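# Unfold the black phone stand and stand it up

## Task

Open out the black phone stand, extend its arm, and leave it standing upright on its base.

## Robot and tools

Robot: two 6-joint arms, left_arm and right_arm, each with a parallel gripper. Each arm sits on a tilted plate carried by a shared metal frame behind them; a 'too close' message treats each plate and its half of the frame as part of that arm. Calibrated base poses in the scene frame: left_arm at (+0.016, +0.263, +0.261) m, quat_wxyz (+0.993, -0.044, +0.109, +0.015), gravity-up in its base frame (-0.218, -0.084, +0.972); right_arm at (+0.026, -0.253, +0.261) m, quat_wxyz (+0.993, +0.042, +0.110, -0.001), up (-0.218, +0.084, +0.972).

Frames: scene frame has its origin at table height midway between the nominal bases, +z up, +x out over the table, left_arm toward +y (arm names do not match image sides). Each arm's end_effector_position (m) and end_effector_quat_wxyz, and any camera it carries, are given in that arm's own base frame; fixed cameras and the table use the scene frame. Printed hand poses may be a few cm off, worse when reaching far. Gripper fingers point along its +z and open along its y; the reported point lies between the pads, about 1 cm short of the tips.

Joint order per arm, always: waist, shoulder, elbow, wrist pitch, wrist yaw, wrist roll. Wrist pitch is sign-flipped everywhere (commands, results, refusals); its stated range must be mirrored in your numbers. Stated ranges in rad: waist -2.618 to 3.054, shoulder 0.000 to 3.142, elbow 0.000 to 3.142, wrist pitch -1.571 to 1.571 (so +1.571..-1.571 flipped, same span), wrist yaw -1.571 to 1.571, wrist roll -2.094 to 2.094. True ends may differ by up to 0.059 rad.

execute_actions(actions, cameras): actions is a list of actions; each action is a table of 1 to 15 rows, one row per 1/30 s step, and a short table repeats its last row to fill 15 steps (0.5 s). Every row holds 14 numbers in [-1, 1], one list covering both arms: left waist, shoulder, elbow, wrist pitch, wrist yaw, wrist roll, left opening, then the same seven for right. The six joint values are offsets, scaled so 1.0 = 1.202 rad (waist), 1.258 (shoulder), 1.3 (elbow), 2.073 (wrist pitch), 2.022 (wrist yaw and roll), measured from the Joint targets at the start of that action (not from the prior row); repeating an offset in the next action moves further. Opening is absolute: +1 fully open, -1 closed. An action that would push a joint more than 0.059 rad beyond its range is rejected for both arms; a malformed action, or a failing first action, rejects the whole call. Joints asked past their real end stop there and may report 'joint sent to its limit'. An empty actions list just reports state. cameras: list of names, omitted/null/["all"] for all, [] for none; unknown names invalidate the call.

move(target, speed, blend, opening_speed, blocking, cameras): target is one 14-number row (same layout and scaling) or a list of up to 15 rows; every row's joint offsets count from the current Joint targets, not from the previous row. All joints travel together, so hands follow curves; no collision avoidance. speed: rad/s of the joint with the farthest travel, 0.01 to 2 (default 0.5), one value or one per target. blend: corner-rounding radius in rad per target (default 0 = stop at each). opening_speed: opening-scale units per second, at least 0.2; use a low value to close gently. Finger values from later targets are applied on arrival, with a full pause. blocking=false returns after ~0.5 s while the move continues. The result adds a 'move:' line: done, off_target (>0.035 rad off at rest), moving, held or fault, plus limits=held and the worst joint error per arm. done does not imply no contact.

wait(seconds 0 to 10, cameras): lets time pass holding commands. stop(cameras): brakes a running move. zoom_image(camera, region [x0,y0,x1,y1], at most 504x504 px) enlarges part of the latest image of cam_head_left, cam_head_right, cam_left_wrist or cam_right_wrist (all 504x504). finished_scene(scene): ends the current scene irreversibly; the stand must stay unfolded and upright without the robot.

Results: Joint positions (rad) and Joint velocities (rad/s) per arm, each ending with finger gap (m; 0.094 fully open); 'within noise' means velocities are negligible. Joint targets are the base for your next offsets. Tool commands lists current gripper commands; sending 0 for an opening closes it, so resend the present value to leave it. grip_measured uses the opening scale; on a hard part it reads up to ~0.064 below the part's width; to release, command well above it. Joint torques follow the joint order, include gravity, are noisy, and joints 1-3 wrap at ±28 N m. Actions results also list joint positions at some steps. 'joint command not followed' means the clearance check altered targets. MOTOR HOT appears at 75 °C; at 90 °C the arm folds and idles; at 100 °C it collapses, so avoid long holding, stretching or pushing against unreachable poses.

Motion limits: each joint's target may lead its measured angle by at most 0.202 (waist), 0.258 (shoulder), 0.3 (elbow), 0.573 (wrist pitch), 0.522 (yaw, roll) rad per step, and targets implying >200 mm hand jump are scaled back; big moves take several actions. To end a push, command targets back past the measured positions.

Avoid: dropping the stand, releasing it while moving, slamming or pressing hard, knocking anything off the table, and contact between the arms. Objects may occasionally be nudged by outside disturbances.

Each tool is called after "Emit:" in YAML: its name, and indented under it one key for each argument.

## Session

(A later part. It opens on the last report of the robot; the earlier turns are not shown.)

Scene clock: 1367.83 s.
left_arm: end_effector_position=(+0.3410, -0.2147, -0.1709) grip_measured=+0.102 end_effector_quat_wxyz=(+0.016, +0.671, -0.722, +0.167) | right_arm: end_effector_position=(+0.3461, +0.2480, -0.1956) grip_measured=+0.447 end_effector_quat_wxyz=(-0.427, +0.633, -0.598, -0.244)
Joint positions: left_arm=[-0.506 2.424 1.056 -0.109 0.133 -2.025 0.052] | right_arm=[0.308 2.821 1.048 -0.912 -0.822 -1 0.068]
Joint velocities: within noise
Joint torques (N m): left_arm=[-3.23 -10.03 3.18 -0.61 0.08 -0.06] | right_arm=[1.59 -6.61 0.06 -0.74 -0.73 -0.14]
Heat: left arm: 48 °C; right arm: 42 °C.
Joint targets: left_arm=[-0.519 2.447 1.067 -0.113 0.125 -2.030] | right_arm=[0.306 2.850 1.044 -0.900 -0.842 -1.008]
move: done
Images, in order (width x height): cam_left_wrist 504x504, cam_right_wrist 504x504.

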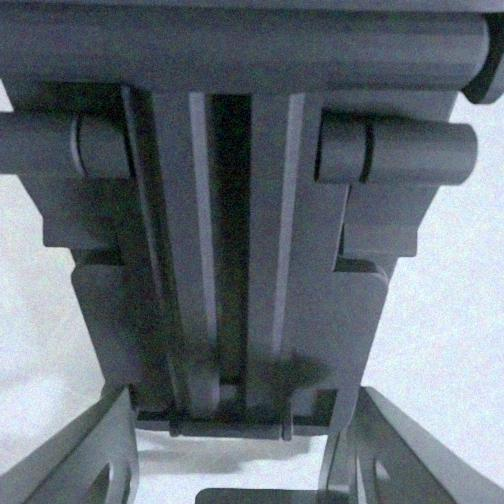

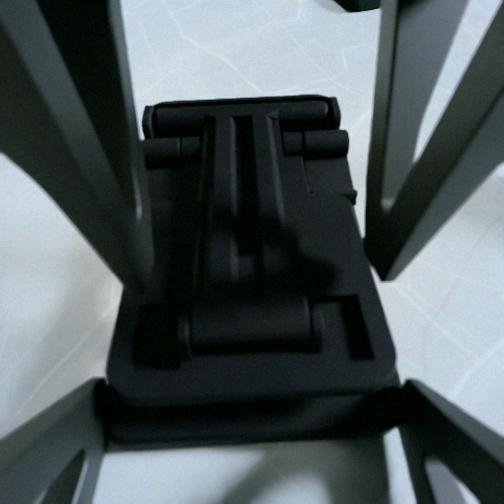

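Emit:
move:
  target: [0,0.008,0.004,-0.002,0,0,-0.7, 0,0,0,0,0,0,0.35]
  speed: 0.1
  opening_speed: 0.5
  cameras: ["cam_left_wrist","cam_right_wrist"]

Scene clock: 1375.70 s.
left_arm: end_effector_position=(+0.3398, -0.2155, -0.1740) grip_measured=-0.514 end_effector_quat_wxyz=(+0.017, +0.671, -0.723, +0.164) | right_arm: end_effector_position=(+0.3462, +0.2479, -0.1957) grip_measured=+0.447 end_effector_quat_wxyz=(-0.427, +0.633, -0.598, -0.244)
Joint positions: left_arm=[-0.509 2.435 1.061 -0.108 0.133 -2.026 0.023] | right_arm=[0.308 2.821 1.048 -0.912 -0.821 -1 0.068]
Joint velocities: within noise
Joint torques (N m): left_arm=[-3.03 -9.99 3.26 -0.62 0.07 -0.05] | right_arm=[1.59 -6.69 0.2 -0.73 -0.73 -0.15]
Heat: left arm: 47 °C; right arm: 42 °C.
Joint targets: left_arm=[-0.520 2.458 1.072 -0.117 0.124 -2.030] | right_arm=[0.306 2.850 1.044 -0.900 -0.842 -1.008]
move: done
Images, in order (width x height): cam_left_wrist 504x504, cam_right_wrist 504x504.

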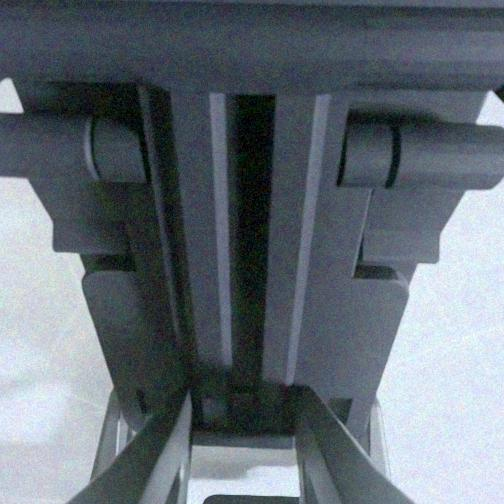

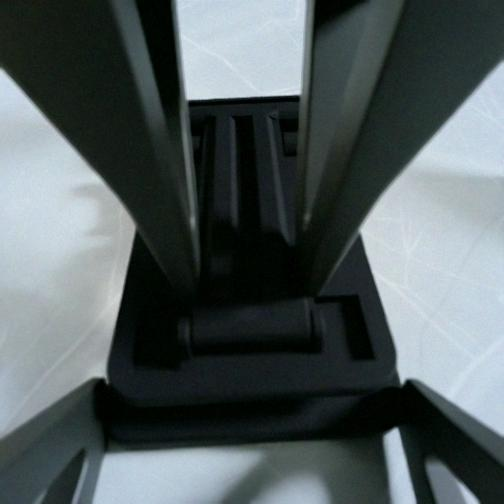

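Emit:
move:
  target:
    - [0,0,0,0,0,0,-0.7, 0,0.0636,0,0,0,0,0.35]
    - [0.203,-0.03,-0.118,-0.095,0.242,0.085,-0.7, 0,0.0636,0,0,0,0,0.35]
  speed: 0.15

Emit:
zoom_image:
  camera: "cam_head_left"
  region: [180, 220, 280, 300]

Scene clock: 1402.43 s.
left_arm: end_effector_position=(+0.3316, -0.1999, -0.1539) grip_measured=-0.698 end_effector_quat_wxyz=(-0.171, -0.629, +0.699, -0.293) | right_arm: end_effector_position=(+0.3306, +0.2516, -0.2024) grip_measured=+0.447 end_effector_quat_wxyz=(-0.433, +0.630, -0.583, -0.275)
Joint positions: left_arm=[-0.282 2.437 0.927 -0.309 0.6 -1.864 0.014] | right_arm=[0.308 2.879 1.053 -0.974 -0.89 -0.984 0.068]
Joint velocities: within noise
Joint torques (N m): left_arm=[-0.98 -12.88 0.99 -0.66 0.5 0.05] | right_arm=[1.52 -4.96 -0.72 -0.19 0.05 -0.31]
Heat: left arm: 47 °C; right arm: 41 °C.
Joint targets: left_arm=[-0.276 2.420 0.919 -0.314 0.614 -1.858] | right_arm=[0.306 2.930 1.044 -0.900 -0.843 -1.008]
move: off_target (right_arm); right_arm: the wrist pitch is farthest, 0.074 rad from its target

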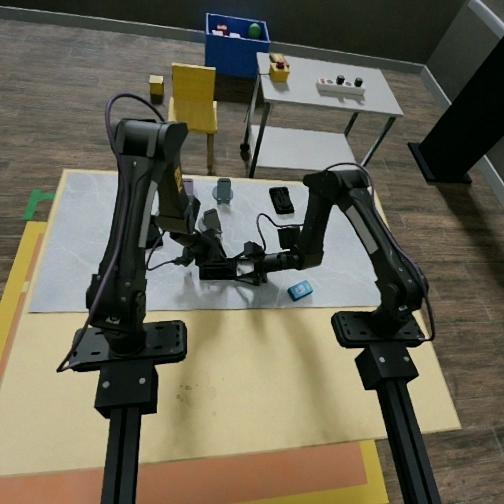

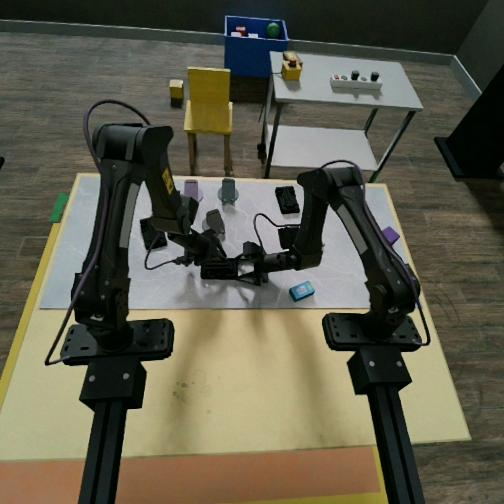

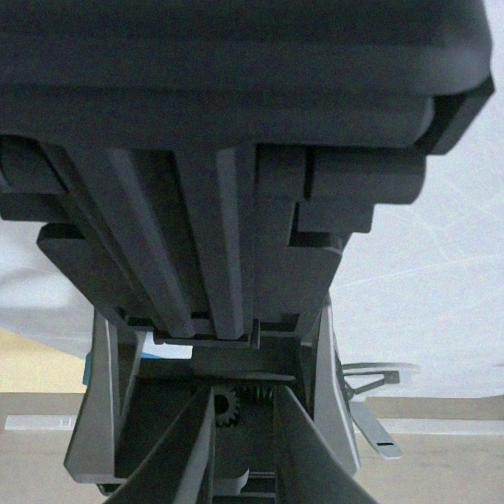

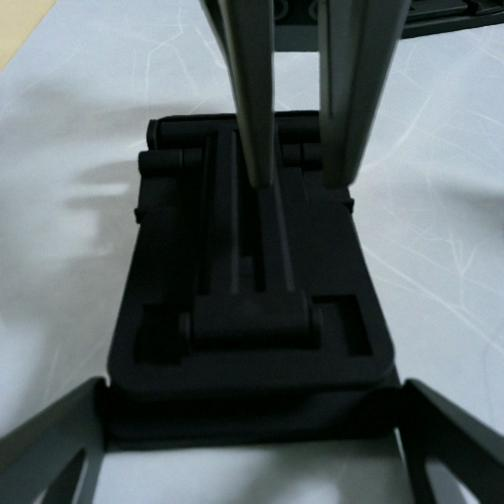

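Scaled by 5.040 from the camera's 504x504 image, which has a finer 720x720 frame.

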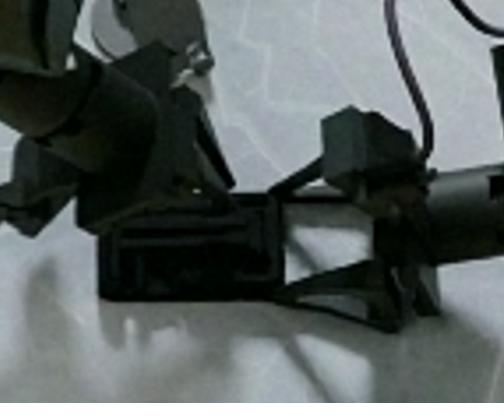

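Emit:
move:
  target:
    - [0,-0.12,0,0,0,0,-0.7, 0,0,0,0,0,0,0.35]
    - [-0.1905,-0.2266,-0.0146,0.166,-0.2418,-0.0841,-0.5, 0,0,0,0,0,0,0.35]
    - [-0.1905,-0.2266,-0.0146,0.166,-0.2418,-0.0841,1, 0,0,0,0,0,0,0.35]
  speed: 0.5
  cameras: ["cam_left_wrist","cam_right_wrist"]

Scene clock: 1447.63 s.
left_arm: end_effector_position=(+0.3210, -0.1995, -0.1097) grip_measured=+0.998 end_effector_quat_wxyz=(+0.015, +0.674, -0.719, +0.169) | right_arm: end_effector_position=(+0.3306, +0.2516, -0.2024) grip_measured=+0.447 end_effector_quat_wxyz=(-0.433, +0.630, -0.583, -0.275)
Joint positions: left_arm=[-0.496 2.158 0.91 0.008 0.134 -2.023 0.094] | right_arm=[0.308 2.879 1.053 -0.974 -0.89 -0.984 0.068]
Joint velocities: within noise
Joint torques (N m): left_arm=[-2.73 -12.83 2.1 -0.35 0.06 -0.03] | right_arm=[1.39 -4.96 -0.69 -0.14 0.06 -0.31]
Heat: left arm: 48 °C; right arm: 38 °C.
Joint targets: left_arm=[-0.504 2.135 0.900 0.030 0.125 -2.028] | right_arm=[0.306 2.930 1.044 -0.900 -0.843 -1.008]
move: off_target (right_arm); right_arm: the wrist pitch is farthest, 0.074 rad from its target
Images, in order (width x height): cam_left_wrist 504x504, cam_right_wrist 504x504.

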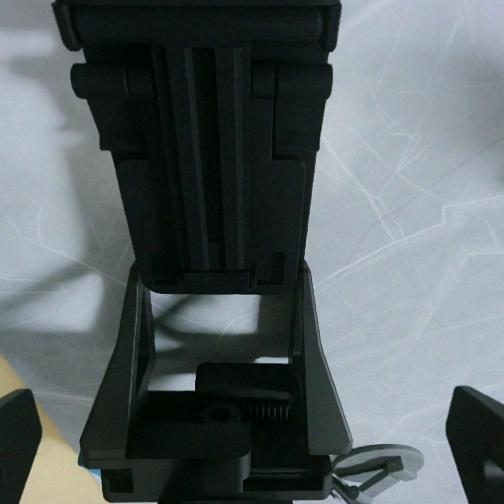

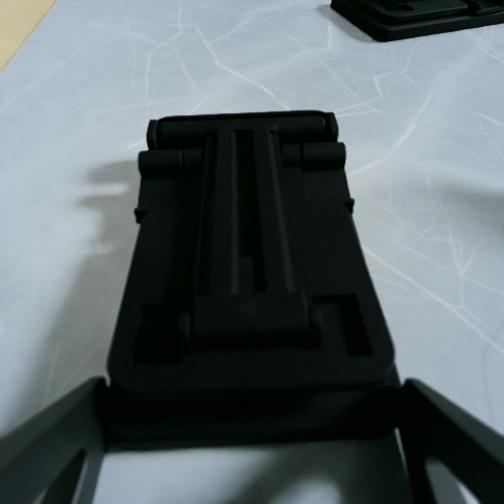

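Emit:
move:
  target: [0,0,0,0,0,0,1, 0,-0.0636,0,0,0,0,0.35]
  speed: 0.2
  cameras: ["cam_left_wrist","cam_right_wrist"]

Scene clock: 1453.93 s.
left_arm: end_effector_position=(+0.3210, -0.1994, -0.1098) grip_measured=+0.998 end_effector_quat_wxyz=(+0.015, +0.674, -0.719, +0.169) | right_arm: end_effector_position=(+0.3313, +0.2512, -0.2017) grip_measured=+0.447 end_effector_quat_wxyz=(-0.427, +0.629, -0.588, -0.275)
Joint positions: left_arm=[-0.496 2.158 0.91 0.008 0.133 -2.023 0.094] | right_arm=[0.308 2.866 1.053 -0.944 -0.884 -0.987 0.068]
Joint velocities: within noise
Joint torques (N m): left_arm=[-2.73 -12.96 2.15 -0.33 0.08 -0.04] | right_arm=[1.48 -9.81 -0.65 -0.42 -0.01 -0.29]
Heat: left arm: 50 °C; right arm: 38 °C.
Joint targets: left_arm=[-0.504 2.135 0.900 0.030 0.125 -2.028] | right_arm=[0.306 2.850 1.044 -0.900 -0.842 -1.008]
move: off_target (right_arm); right_arm: the wrist pitch is farthest, 0.044 rad from its target
Images, in order (width x height): cam_left_wrist 504x504, cam_right_wrist 504x504.

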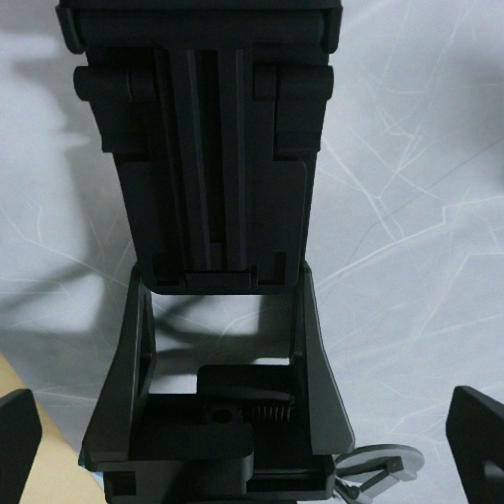

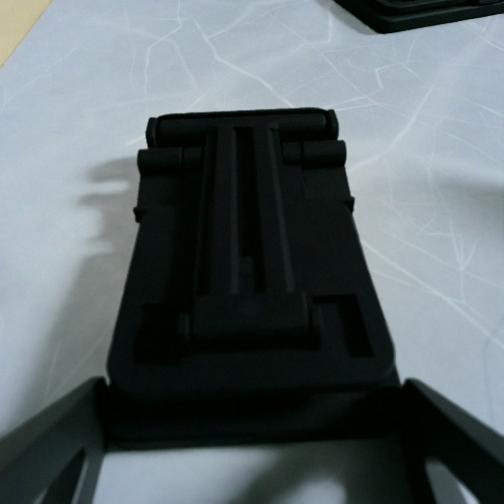

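Emit:
move:
  target: [0,0.151,0.0439,-0.0628,0.0025,-0.0109,1, 0,0,0,0,0,0,0.35]
  speed: 0.3
  cameras: ["cam_left_wrist"]

Scene clock: 1492.03 s.
left_arm: end_effector_position=(+0.3244, -0.2013, -0.1478) grip_measured=+0.998 end_effector_quat_wxyz=(+0.018, +0.682, -0.712, +0.165) | right_arm: end_effector_position=(+0.3312, +0.2511, -0.2018) grip_measured=+0.447 end_effector_quat_wxyz=(-0.427, +0.629, -0.588, -0.275)
Joint positions: left_arm=[-0.496 2.305 0.945 -0.096 0.133 -2.045 0.094] | right_arm=[0.308 2.866 1.053 -0.943 -0.884 -0.987 0.068]
Joint velocities: within noise
Joint torques (N m): left_arm=[-2.66 -9.51 3.34 -0.59 0.14 -0.01] | right_arm=[1.37 -9.55 -0.65 -0.47 0.02 -0.3]
Heat: left arm: 54 °C; right arm: 45 °C.
Joint targets: left_arm=[-0.504 2.325 0.957 -0.100 0.130 -2.050] | right_arm=[0.306 2.850 1.044 -0.900 -0.842 -1.008]
move: off_target (right_arm); right_arm: the wrist pitch is farthest, 0.043 rad from its target
Images, in order (width x height): cam_left_wrist 504x504.

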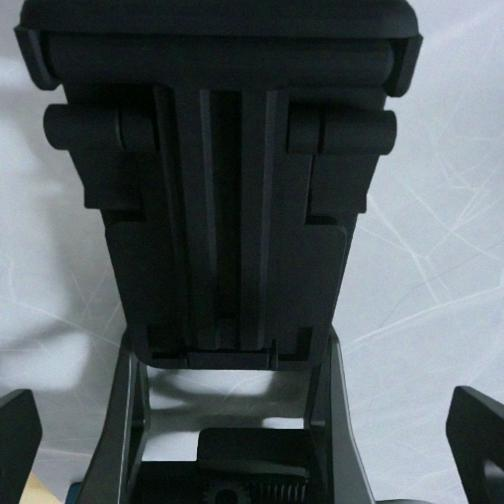

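Emit:
move:
  target: [-0.003,0.101,0.0292,-0.042,0,0,1, 0,0,0,0,0,0,0.35]
  speed: 0.2
  cameras: ["cam_left_wrist"]

Scene clock: 1497.33 s.
left_arm: end_effector_position=(+0.3278, -0.2031, -0.1798) grip_measured=+0.998 end_effector_quat_wxyz=(+0.018, +0.682, -0.712, +0.166) | right_arm: end_effector_position=(+0.3312, +0.2511, -0.2018) grip_measured=+0.447 end_effector_quat_wxyz=(-0.427, +0.629, -0.588, -0.275)
Joint positions: left_arm=[-0.496 2.43 0.985 -0.183 0.133 -2.045 0.094] | right_arm=[0.308 2.866 1.053 -0.943 -0.884 -0.987 0.068]
Joint velocities: within noise
Joint torques (N m): left_arm=[-3 -9.51 2.58 -0.59 0.15 -0.05] | right_arm=[1.51 -9.65 -0.55 -0.45 0 -0.27]
Heat: left arm: 53 °C; right arm: 45 °C.
Joint targets: left_arm=[-0.508 2.452 0.995 -0.187 0.130 -2.050] | right_arm=[0.306 2.850 1.044 -0.900 -0.842 -1.008]
move: off_target (right_arm); right_arm: the wrist pitch is farthest, 0.043 rad from its target
Images, in order (width x height): cam_left_wrist 504x504.

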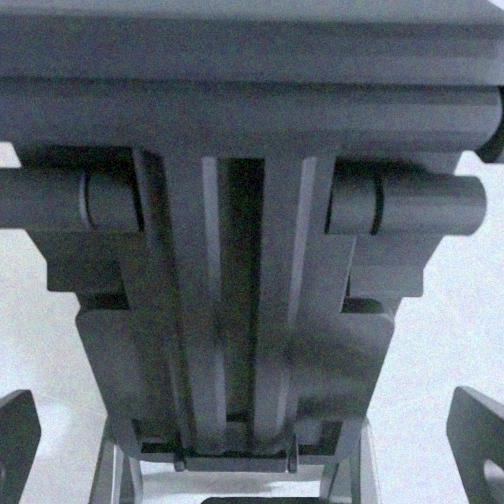

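Emit:
move:
  target: [0,0,0,0,0,0,0.15, 0,0,0,0,0,0,0.35]
  opening_speed: 0.5
  cameras: ["cam_left_wrist"]

Scene clock: 1504.47 s.
left_arm: end_effector_position=(+0.3281, -0.2033, -0.1797) grip_measured=+0.152 end_effector_quat_wxyz=(+0.017, +0.682, -0.712, +0.167) | right_arm: end_effector_position=(+0.3312, +0.2511, -0.2018) grip_measured=+0.447 end_effector_quat_wxyz=(-0.427, +0.629, -0.588, -0.275)
Joint positions: left_arm=[-0.496 2.43 0.985 -0.185 0.133 -2.045 0.054] | right_arm=[0.308 2.866 1.053 -0.943 -0.884 -0.987 0.068]
Joint velocities: within noise
Joint torques (N m): left_arm=[-3.04 -9.8 2.5 -0.57 0.07 -0.06] | right_arm=[1.54 -9.72 -0.69 -0.43 -0.03 -0.31]
Heat: left arm: 51 °C; right arm: 45 °C.
Joint targets: left_arm=[-0.508 2.452 0.995 -0.187 0.130 -2.050] | right_arm=[0.306 2.850 1.044 -0.900 -0.842 -1.008]
move: off_target (right_arm); right_arm: the wrist pitch is farthest, 0.043 rad from its target
Images, in order (width x height): cam_left_wrist 504x504.

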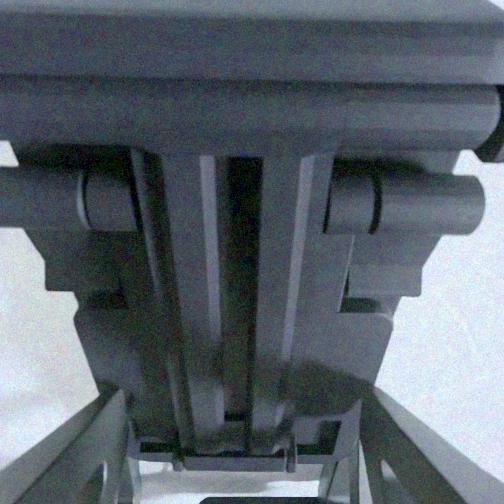

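Emit:
move:
  target:
    - [0,0,0,0,0,0,0.7, 0,0,0,0,0,0,0.35]
    - [0,0.0276,0.0113,-0.0096,0,0,0.7, 0,0,0,0,0,0,0.35]
    - [0,0.0276,0.0113,-0.0096,0,0,0.15, 0,0,0,0,0,0,0.35]
  speed: 0.1
  opening_speed: 0.6
  cameras: ["cam_left_wrist","cam_right_wrist"]

Scene clock: 1514.33 s.
left_arm: end_effector_position=(+0.3285, -0.2044, -0.1883) grip_measured=+0.311 end_effector_quat_wxyz=(+0.018, +0.682, -0.712, +0.166) | right_arm: end_effector_position=(+0.3312, +0.2511, -0.2018) grip_measured=+0.447 end_effector_quat_wxyz=(-0.427, +0.629, -0.588, -0.275)
Joint positions: left_arm=[-0.497 2.464 1 -0.202 0.134 -2.046 0.062] | right_arm=[0.308 2.866 1.053 -0.943 -0.884 -0.987 0.068]
Joint velocities: within noise
Joint torques (N m): left_arm=[-3.07 -9.63 2.66 -0.62 0.1 -0.09] | right_arm=[1.4 -9.8 -0.65 -0.42 -0.01 -0.27]
Heat: left arm: 49 °C; right arm: 46 °C.
Joint targets: left_arm=[-0.508 2.486 1.010 -0.207 0.130 -2.050] | right_arm=[0.306 2.850 1.044 -0.900 -0.842 -1.008]
move: off_target (right_arm); right_arm: the wrist pitch is farthest, 0.043 rad from its target
Images, in order (width x height): cam_left_wrist 504x504, cam_right_wrist 504x504.

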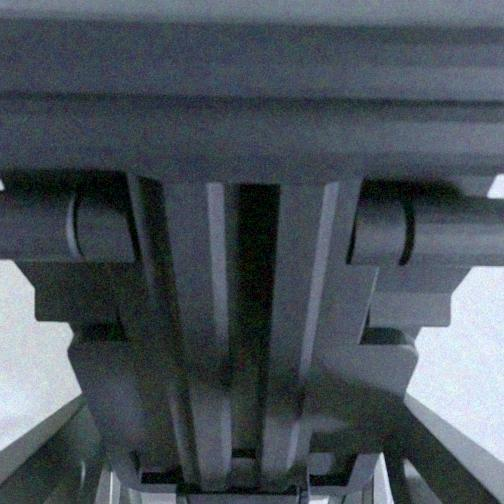

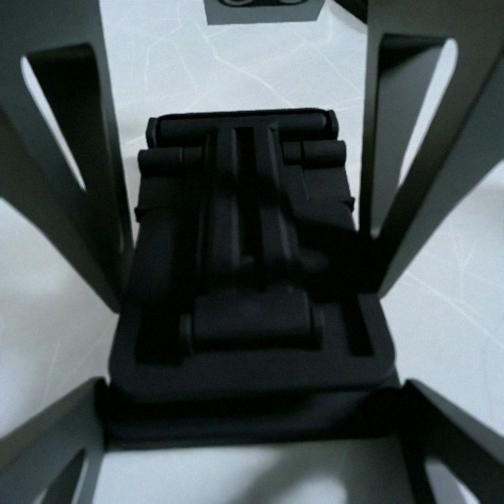

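Emit:
move:
  target:
    - [0,0,0,0,0,0,0.15, 0,0,0,0,0,0,1]
    - [0,0,0,0,0,0,0.15, -0.0982,-0.1272,-0.1277,0.0743,-0.0336,-0.0974,1]
    - [0,0,0,0,0,0,0.15, -0.2196,-0.1749,-0.2038,-0.0121,-0.2265,-0.0702,1]
  speed: [0.2,0.3,0.5]
  blend: [0,0.05,0]
  cameras: ["cam_left_wrist","cam_right_wrist","cam_head_left"]

Scene clock: 1570.67 s.
left_arm: end_effector_position=(+0.3285, -0.2044, -0.1883) grip_measured=+0.310 end_effector_quat_wxyz=(+0.018, +0.682, -0.712, +0.166) | right_arm: end_effector_position=(+0.3027, +0.1858, -0.1088) grip_measured=+0.997 end_effector_quat_wxyz=(-0.508, +0.583, -0.527, -0.352)
Joint positions: left_arm=[-0.497 2.464 1 -0.202 0.134 -2.046 0.062] | right_arm=[0.046 2.654 0.79 -0.916 -1.275 -1.158 0.094]
Joint velocities: within noise
Joint torques (N m): left_arm=[-2.86 -9.66 2.52 -0.63 0.11 -0.01] | right_arm=[0.66 -9.66 -1.52 -0.73 -0.9 0.02]
Heat: left arm: 45 °C; right arm: 47 °C.
Joint targets: left_arm=[-0.508 2.486 1.010 -0.207 0.130 -2.050] | right_arm=[0.042 2.630 0.779 -0.925 -1.300 -1.150]
move: done
Images, in order (width x height): cam_head_left 504x504, cam_left_wrist 504x504, cam_right_wrist 504x504.

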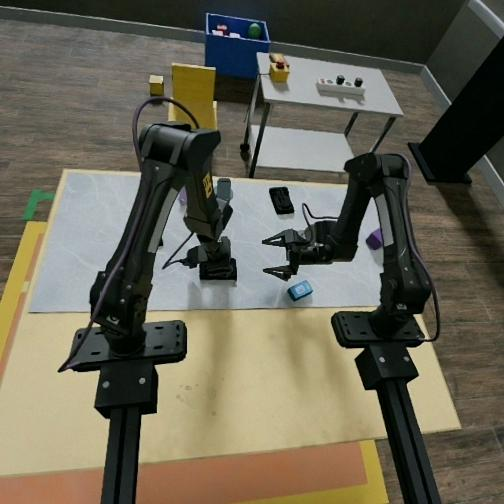

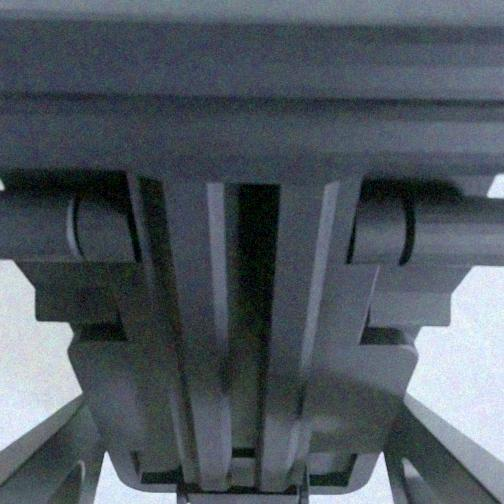

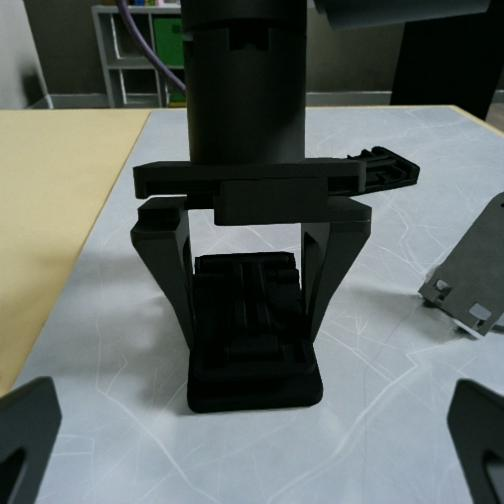

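Emit:
move:
  target: [-0.0374,-0.3148,-0.0969,0.1264,-0.0074,0,0.15, 0,0,0,0,0,0,1]
  speed: 0.3
  cameras: ["cam_left_wrist","cam_right_wrist","cam_head_left"]

Scene clock: 1579.53 s.
left_arm: end_effector_position=(+0.3106, -0.2099, -0.0994) grip_measured=+0.310 end_effector_quat_wxyz=(+0.014, +0.667, -0.725, +0.168) | right_arm: end_effector_position=(+0.3027, +0.1858, -0.1087) grip_measured=+0.997 end_effector_quat_wxyz=(-0.508, +0.584, -0.527, -0.352)
Joint positions: left_arm=[-0.539 2.113 0.895 0.034 0.122 -2.046 0.062] | right_arm=[0.046 2.654 0.79 -0.917 -1.276 -1.158 0.094]
Joint velocities: within noise
Joint torques (N m): left_arm=[-3.11 -12.9 2.26 -0.36 0.11 -0.05] | right_arm=[0.66 -9.51 -1.5 -0.72 -0.88 0.04]
Heat: left arm: 45 °C; right arm: 45 °C.
Joint targets: left_arm=[-0.553 2.091 0.884 0.055 0.115 -2.050] | right_arm=[0.042 2.630 0.779 -0.925 -1.300 -1.150]
move: done
Images, in order (width x height): cam_head_left 504x504, cam_left_wrist 504x504, cam_right_wrist 504x504.

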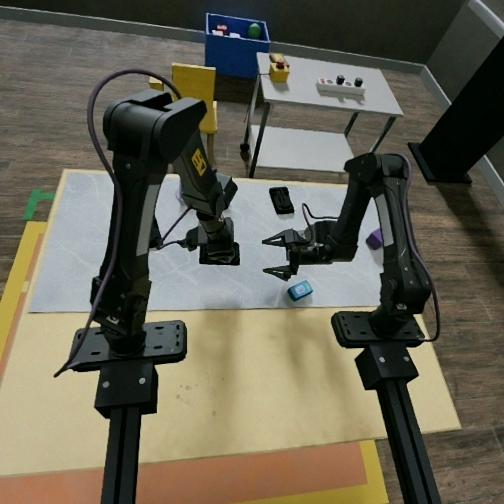

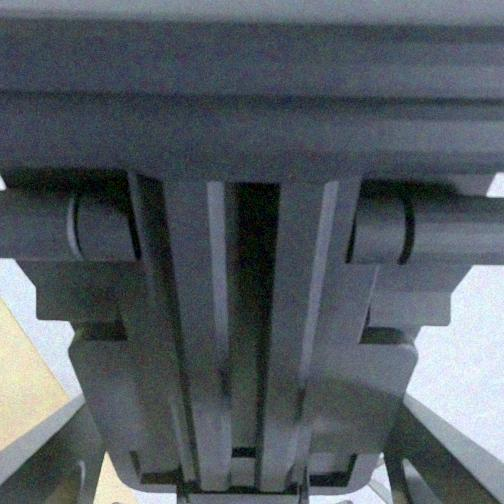

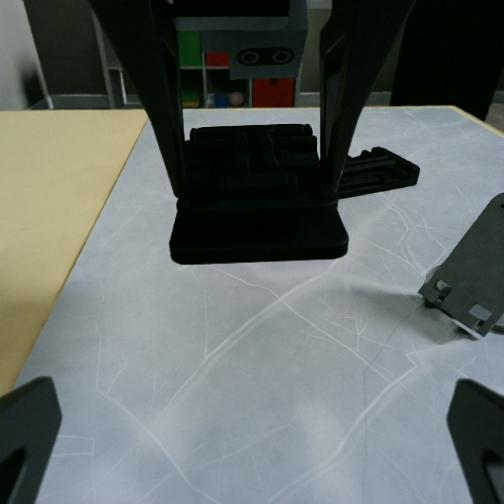

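Emit:
zoom_image:
  camera: "cam_right_wrist"
  region: [140, 100, 380, 290]

Scaled by 2.100 from the camera's 504x504 image, which has a finer 720x720 frame.

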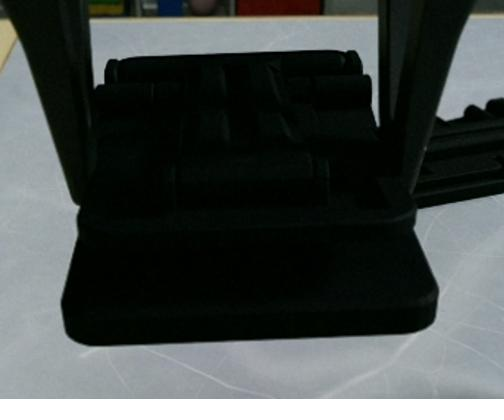

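Emit:
move:
  target: [0,0,0,0,0,0,0.15, 0.1206,0.1113,0.0469,-0.1592,0.0544,0.141,1]
  speed: 0.3
  cameras: ["cam_right_wrist","cam_head_left"]

Scene clock: 1621.37 s.
left_arm: end_effector_position=(+0.3104, -0.2097, -0.0995) grip_measured=+0.310 end_effector_quat_wxyz=(+0.014, +0.667, -0.726, +0.168) | right_arm: end_effector_position=(+0.3120, +0.2256, -0.1132) grip_measured=+0.997 end_effector_quat_wxyz=(-0.514, +0.587, -0.520, -0.348)
Joint positions: left_arm=[-0.539 2.113 0.895 0.035 0.121 -2.046 0.062] | right_arm=[0.18 2.74 0.834 -1.247 -1.187 -0.874 0.094]
Joint velocities: within noise
Joint torques (N m): left_arm=[-2.99 -13.03 2.29 -0.36 0.11 -0.03] | right_arm=[1.91 -5.87 0.17 -1.03 -0.52 0.05]
Heat: left arm: 53 °C; right arm: 42 °C.
Joint targets: left_arm=[-0.553 2.091 0.884 0.055 0.115 -2.050] | right_arm=[0.187 2.770 0.840 -1.255 -1.190 -0.865]
move: done
Images, in order (width x height): cam_head_left 504x504, cam_right_wrist 504x504.

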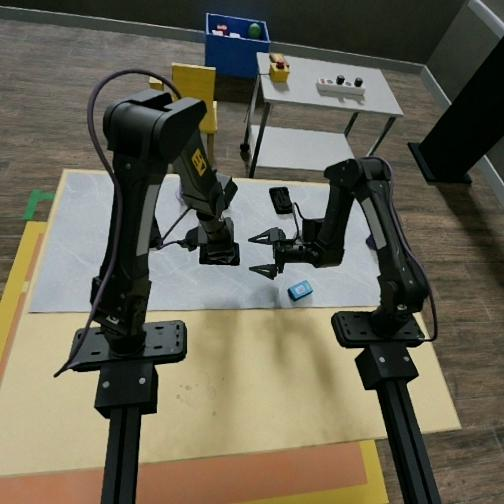

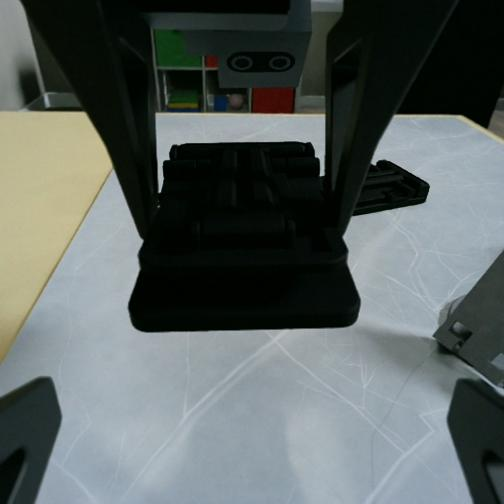

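Emit:
move:
  target: [0,0,0,0,0,0,0.15, 0.0982,0.0668,0.06,-0.0719,0.0445,0.0786,1]
  speed: 0.2
  cameras: ["cam_right_wrist","cam_head_left"]

Emit:
zoom_image:
  camera: "cam_head_left"
  region: [180, 220, 300, 300]

Scene clock: 1633.60 s.
left_arm: end_effector_position=(+0.3103, -0.2096, -0.0995) grip_measured=+0.310 end_effector_quat_wxyz=(+0.014, +0.667, -0.726, +0.168) | right_arm: end_effector_position=(+0.3139, +0.2635, -0.1240) grip_measured=+0.997 end_effector_quat_wxyz=(-0.514, +0.587, -0.517, -0.352)
Joint positions: left_arm=[-0.539 2.113 0.895 0.035 0.121 -2.046 0.062] | right_arm=[0.298 2.822 0.912 -1.396 -1.099 -0.715 0.094]
Joint velocities: within noise
Joint torques (N m): left_arm=[-3.17 -12.75 2.17 -0.4 0.11 -0.03] | right_arm=[2.04 -6.01 0.39 -1.22 -0.42 0.05]
Heat: left arm: 54 °C; right arm: 41 °C.
Joint targets: left_arm=[-0.553 2.091 0.884 0.055 0.115 -2.050] | right_arm=[0.305 2.854 0.918 -1.404 -1.100 -0.706]
move: done
Images, in order (width x height): cam_head_left 504x504, cam_right_wrist 504x504.

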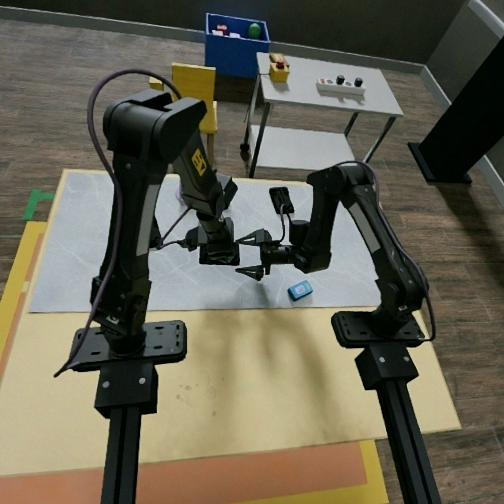

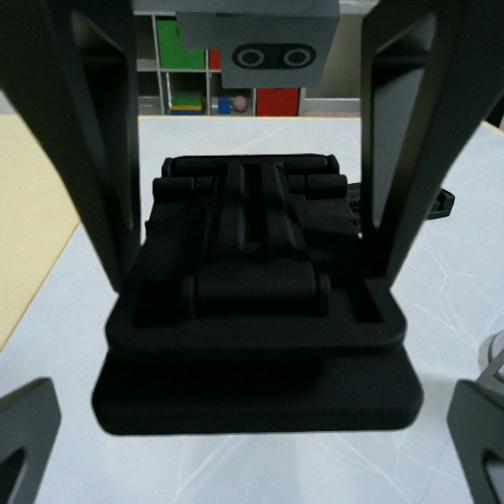

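Scaled by 4.200 from the camera's 504x504 image, which has a finer 720x720 frame.

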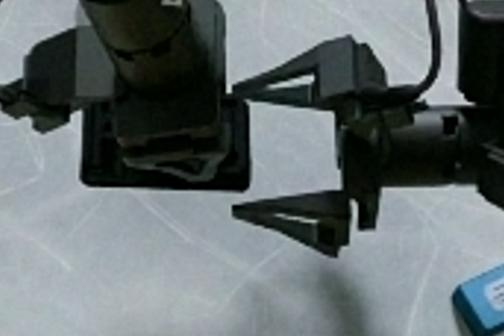

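Emit:
move:
  target: [0,0,0,0,0,0,0.15, 0,0,0,0,0,0,0.3]
  opening_speed: 0.4
  cameras: ["cam_right_wrist","cam_left_wrist"]

Scene clock: 1645.03 s.
left_arm: end_effector_position=(+0.3103, -0.2095, -0.0995) grip_measured=+0.310 end_effector_quat_wxyz=(+0.014, +0.667, -0.726, +0.167) | right_arm: end_effector_position=(+0.3141, +0.2634, -0.1240) grip_measured=+0.466 end_effector_quat_wxyz=(-0.514, +0.587, -0.517, -0.352)
Joint positions: left_arm=[-0.539 2.113 0.895 0.036 0.121 -2.046 0.062] | right_arm=[0.298 2.822 0.912 -1.397 -1.098 -0.714 0.069]
Joint velocities: within noise
Joint torques (N m): left_arm=[-2.99 -12.59 2.28 -0.33 0.08 -0.01] | right_arm=[2.03 -6.05 0.4 -1.22 -0.43 0.02]
Heat: left arm: 55 °C; right arm: 40 °C.
Joint targets: left_arm=[-0.553 2.091 0.884 0.055 0.115 -2.050] | right_arm=[0.305 2.854 0.918 -1.404 -1.100 -0.706]
move: done
Images, in order (width x height): cam_left_wrist 504x504, cam_right_wrist 504x504.

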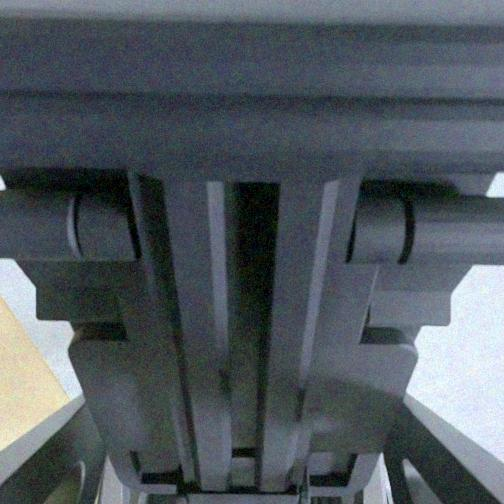

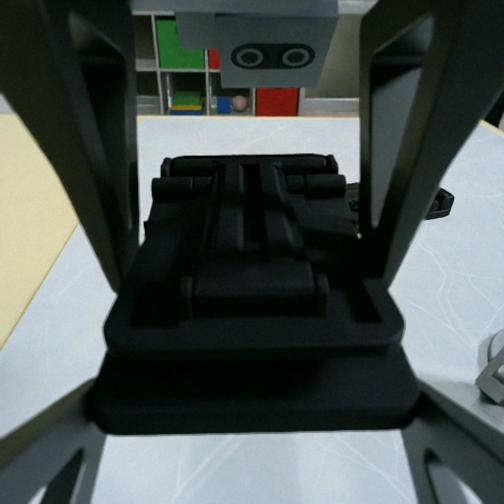

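Emit:
move:
  target:
    - [0,0,0,0,0,0,0.6, 0,0,0,0,0,0,0.3]
    - [0,-0.0355,-0.0035,0.0193,0,0,0.6, 0,0,0,0,0,0,0.3]
    - [-0.0491,-0.0167,0.0546,0.0314,-0.0099,-0.0198,0.6, 0,0,0,0,0,0,0.3]
  speed: [0.1,0.2,0.2]
  opening_speed: 0.6
  cameras: ["cam_right_wrist","cam_left_wrist"]

Scene clock: 1672.23 s.
left_arm: end_effector_position=(+0.3124, -0.2359, -0.0765) grip_measured=+0.598 end_effector_quat_wxyz=(-0.011, -0.657, +0.731, -0.182) | right_arm: end_effector_position=(+0.3155, +0.2628, -0.1257) grip_measured=+0.466 end_effector_quat_wxyz=(-0.514, +0.586, -0.521, -0.348)
Joint positions: left_arm=[-0.602 2.068 0.945 0.096 0.104 -2.085 0.075] | right_arm=[0.298 2.825 0.912 -1.397 -1.086 -0.714 0.069]
Joint velocities: within noise
Joint torques (N m): left_arm=[-2.85 -10.69 4.37 -0.4 -0.02 -0.03] | right_arm=[2.18 -6.19 0.38 -1.21 -0.58 0.08]
Heat: left arm: 55 °C; right arm: 39 °C.
Joint targets: left_arm=[-0.612 2.069 0.955 0.120 0.095 -2.090] | right_arm=[0.305 2.854 0.918 -1.404 -1.100 -0.706]
move: done
Images, in order (width x height): cam_left_wrist 504x504, cam_right_wrist 504x504.

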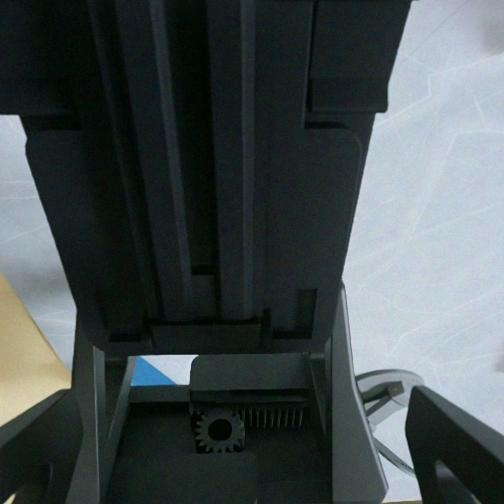

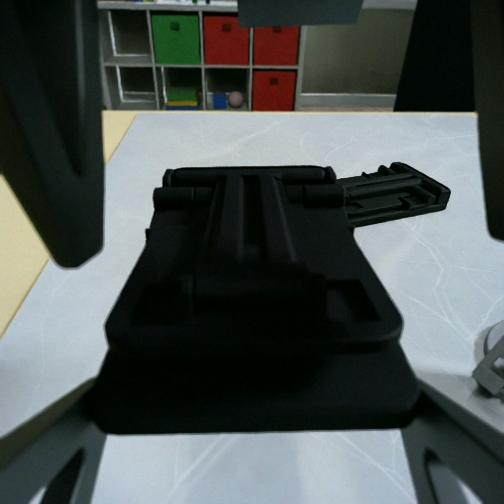

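Emit:
move:
  target: [0.1165,0.0405,0.0654,0.0434,0.0247,0,0.6, 0.0416,-0.0628,0.1285,0.0815,0.0272,0.0317,0.3]
  speed: 0.15
  cameras: ["cam_right_wrist","cam_left_wrist","cam_head_left"]

Scene clock: 1698.37 s.
left_arm: end_effector_position=(+0.3427, -0.2036, -0.0746) grip_measured=+0.598 end_effector_quat_wxyz=(+0.021, +0.702, -0.691, +0.168) | right_arm: end_effector_position=(+0.3570, +0.2912, -0.1197) grip_measured=+0.466 end_effector_quat_wxyz=(-0.512, +0.580, -0.530, -0.347)
Joint positions: left_arm=[-0.477 2.097 1.025 0.187 0.138 -2.086 0.075] | right_arm=[0.343 2.806 1.079 -1.251 -1.033 -0.65 0.069]
Joint velocities: within noise
Joint torques (N m): left_arm=[-1.36 -9.31 4.6 -0.28 0.22 -0.03] | right_arm=[2.65 -11.48 1.84 -1.07 -0.52 0.06]
Heat: left arm: 52 °C; right arm: 41 °C.
Joint targets: left_arm=[-0.472 2.120 1.040 0.210 0.145 -2.090] | right_arm=[0.355 2.775 1.085 -1.235 -1.045 -0.642]
move: done
Images, in order (width x height): cam_head_left 504x504, cam_left_wrist 504x504, cam_right_wrist 504x504.

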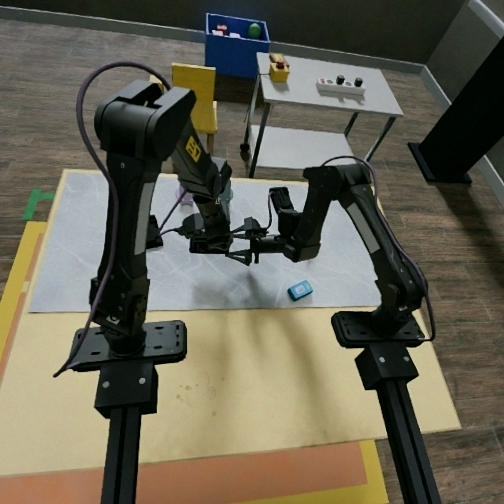

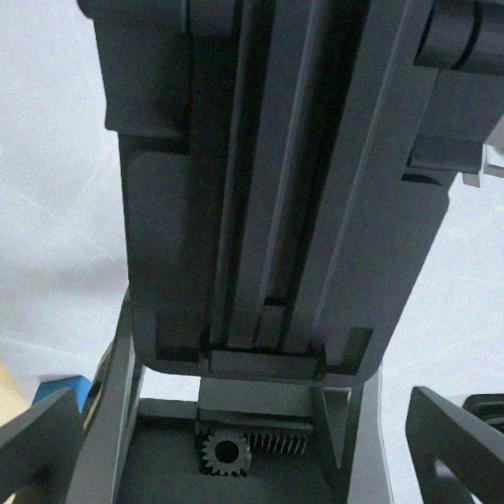

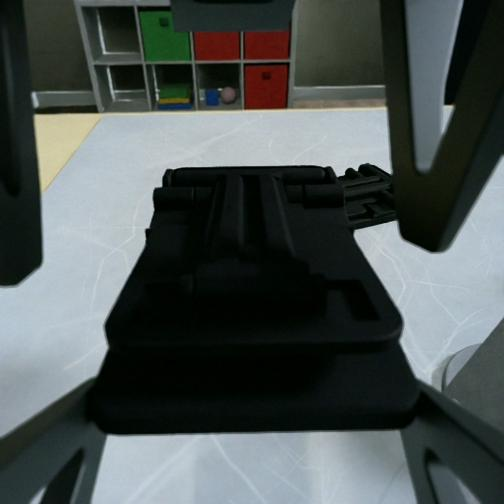

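Emit:
move:
  target: [-0.0233,0.0199,0.0385,0.0145,-0.0025,0.0445,0.6, 0,0,0,0,0,0,0.3]
  speed: 0.15
  cameras: ["cam_right_wrist","cam_left_wrist"]

Scene clock: 1728.17 s.
left_arm: end_effector_position=(+0.3483, -0.2115, -0.0741) grip_measured=+0.598 end_effector_quat_wxyz=(+0.016, +0.671, -0.722, +0.166) | right_arm: end_effector_position=(+0.3570, +0.2911, -0.1199) grip_measured=+0.466 end_effector_quat_wxyz=(-0.511, +0.580, -0.531, -0.348)
Joint positions: left_arm=[-0.488 2.122 1.074 0.217 0.138 -2.006 0.075] | right_arm=[0.343 2.806 1.079 -1.25 -1.032 -0.65 0.069]
Joint velocities: within noise
Joint torques (N m): left_arm=[-3.03 -9.58 5.03 -0.27 0.14 0.06] | right_arm=[2.7 -11.51 1.57 -1.01 -0.57 0.04]
Heat: left arm: 50 °C; right arm: 43 °C.
Joint targets: left_arm=[-0.500 2.146 1.090 0.240 0.140 -2.000] | right_arm=[0.355 2.775 1.085 -1.235 -1.045 -0.642]
move: done
Images, in order (width x height): cam_left_wrist 504x504, cam_right_wrist 504x504.

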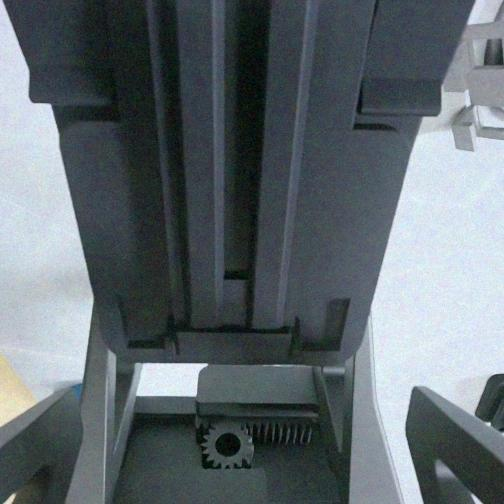

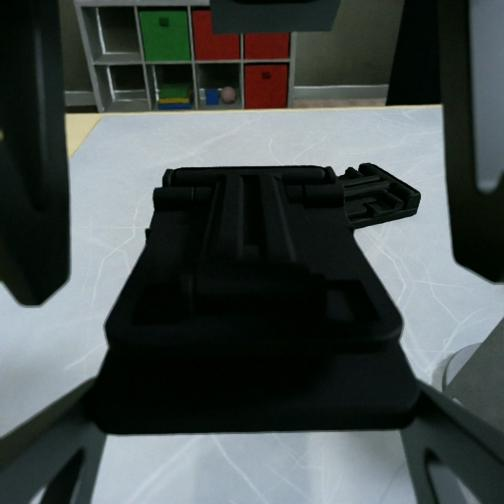

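Emit:
move:
  target:
    - [-0.003,0.039,0.0,-0.0362,0,0,0.6, 0,0,0,0,0,0,0.3]
    - [-0.003,0.039,0.0,-0.0362,0,0,0.1, 0,0,0,0,0,0,0.3]
  speed: 0.1
  opening_speed: 0.4
  cameras: ["cam_right_wrist","cam_left_wrist"]

Scene clock: 1737.97 s.
left_arm: end_effector_position=(+0.3494, -0.2131, -0.0898) grip_measured=+0.266 end_effector_quat_wxyz=(+0.017, +0.670, -0.723, +0.166) | right_arm: end_effector_position=(+0.3569, +0.2911, -0.1200) grip_measured=+0.466 end_effector_quat_wxyz=(-0.511, +0.579, -0.531, -0.348)
Joint positions: left_arm=[-0.49 2.172 1.074 0.167 0.138 -2.005 0.059] | right_arm=[0.343 2.806 1.079 -1.25 -1.032 -0.649 0.069]
Joint velocities: within noise
Joint torques (N m): left_arm=[-3.32 -9.78 4.6 -0.58 0.17 0.03] | right_arm=[2.71 -11.58 1.59 -1.05 -0.53 0.07]
Heat: left arm: 48 °C; right arm: 44 °C.
Joint targets: left_arm=[-0.504 2.194 1.090 0.165 0.140 -2.000] | right_arm=[0.355 2.775 1.085 -1.235 -1.046 -0.642]
move: done
Images, in order (width x height): cam_left_wrist 504x504, cam_right_wrist 504x504.

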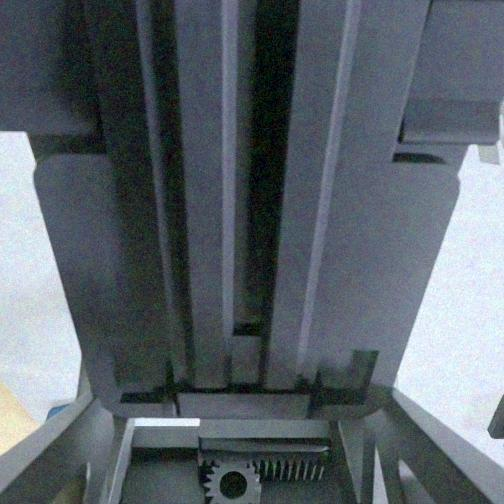

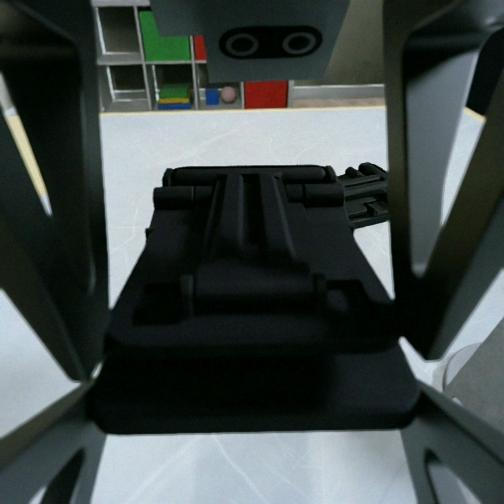

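Emit:
move:
  target: [0.0216,-0.143,-0.0354,0.07,0,0.003,0.1, 0,0,0,0,0,0,0.3]
  speed: 0.08

Emit:
zoom_image:
  camera: "cam_head_left"
  region: [170, 190, 300, 290]

Scene clock: 1753.77 s.
left_arm: end_effector_position=(+0.3453, -0.2061, -0.0621) grip_measured=+0.265 end_effector_quat_wxyz=(+0.010, +0.674, -0.720, +0.167) | right_arm: end_effector_position=(+0.3553, +0.3028, -0.0979) grip_measured=+0.465 end_effector_quat_wxyz=(-0.522, +0.585, -0.501, -0.366)
Joint positions: left_arm=[-0.484 2.071 1.051 0.24 0.127 -2.009 0.059] | right_arm=[0.36 2.774 1.085 -1.283 -1.078 -0.614 0.069]
Joint velocities: within noise
Joint torques (N m): left_arm=[-1.31 -16.55 3.23 0.16 0.27 0.19] | right_arm=[1.33 -9.35 1.37 -0.75 0.03 -0.39]
Heat: left arm: 48 °C; right arm: 44 °C.
Joint targets: left_arm=[-0.477 2.014 1.044 0.310 0.140 -1.994] | right_arm=[0.355 2.775 1.085 -1.235 -1.045 -0.642]
move: off_target (left_arm, right_arm); left_arm: the wrist pitch is farthest, 0.070 rad from its target; right_arm: the wrist pitch is farthest, 0.048 rad from its target

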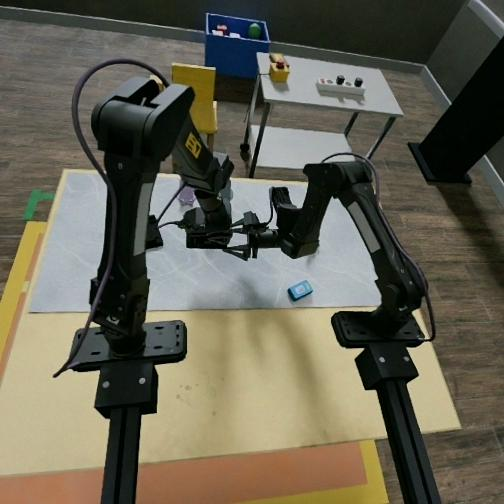

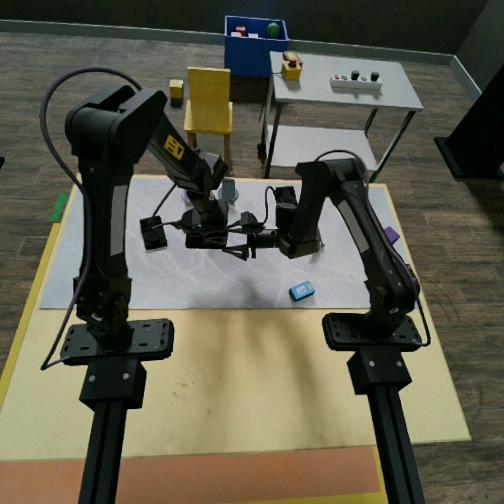

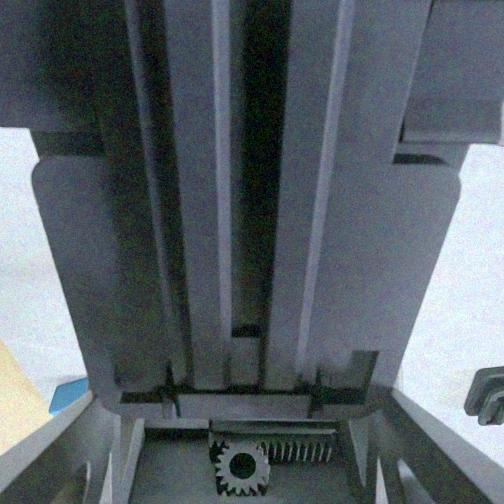

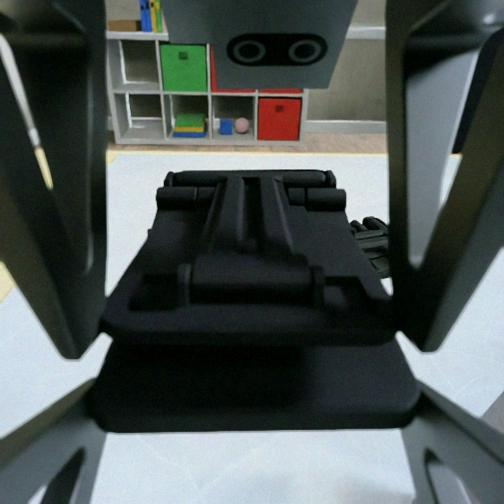

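Scaled by 3.877 from the camera's 504x504 image, which has a finer 720x720 frame.

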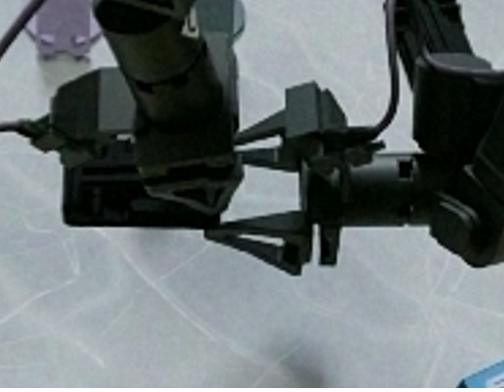

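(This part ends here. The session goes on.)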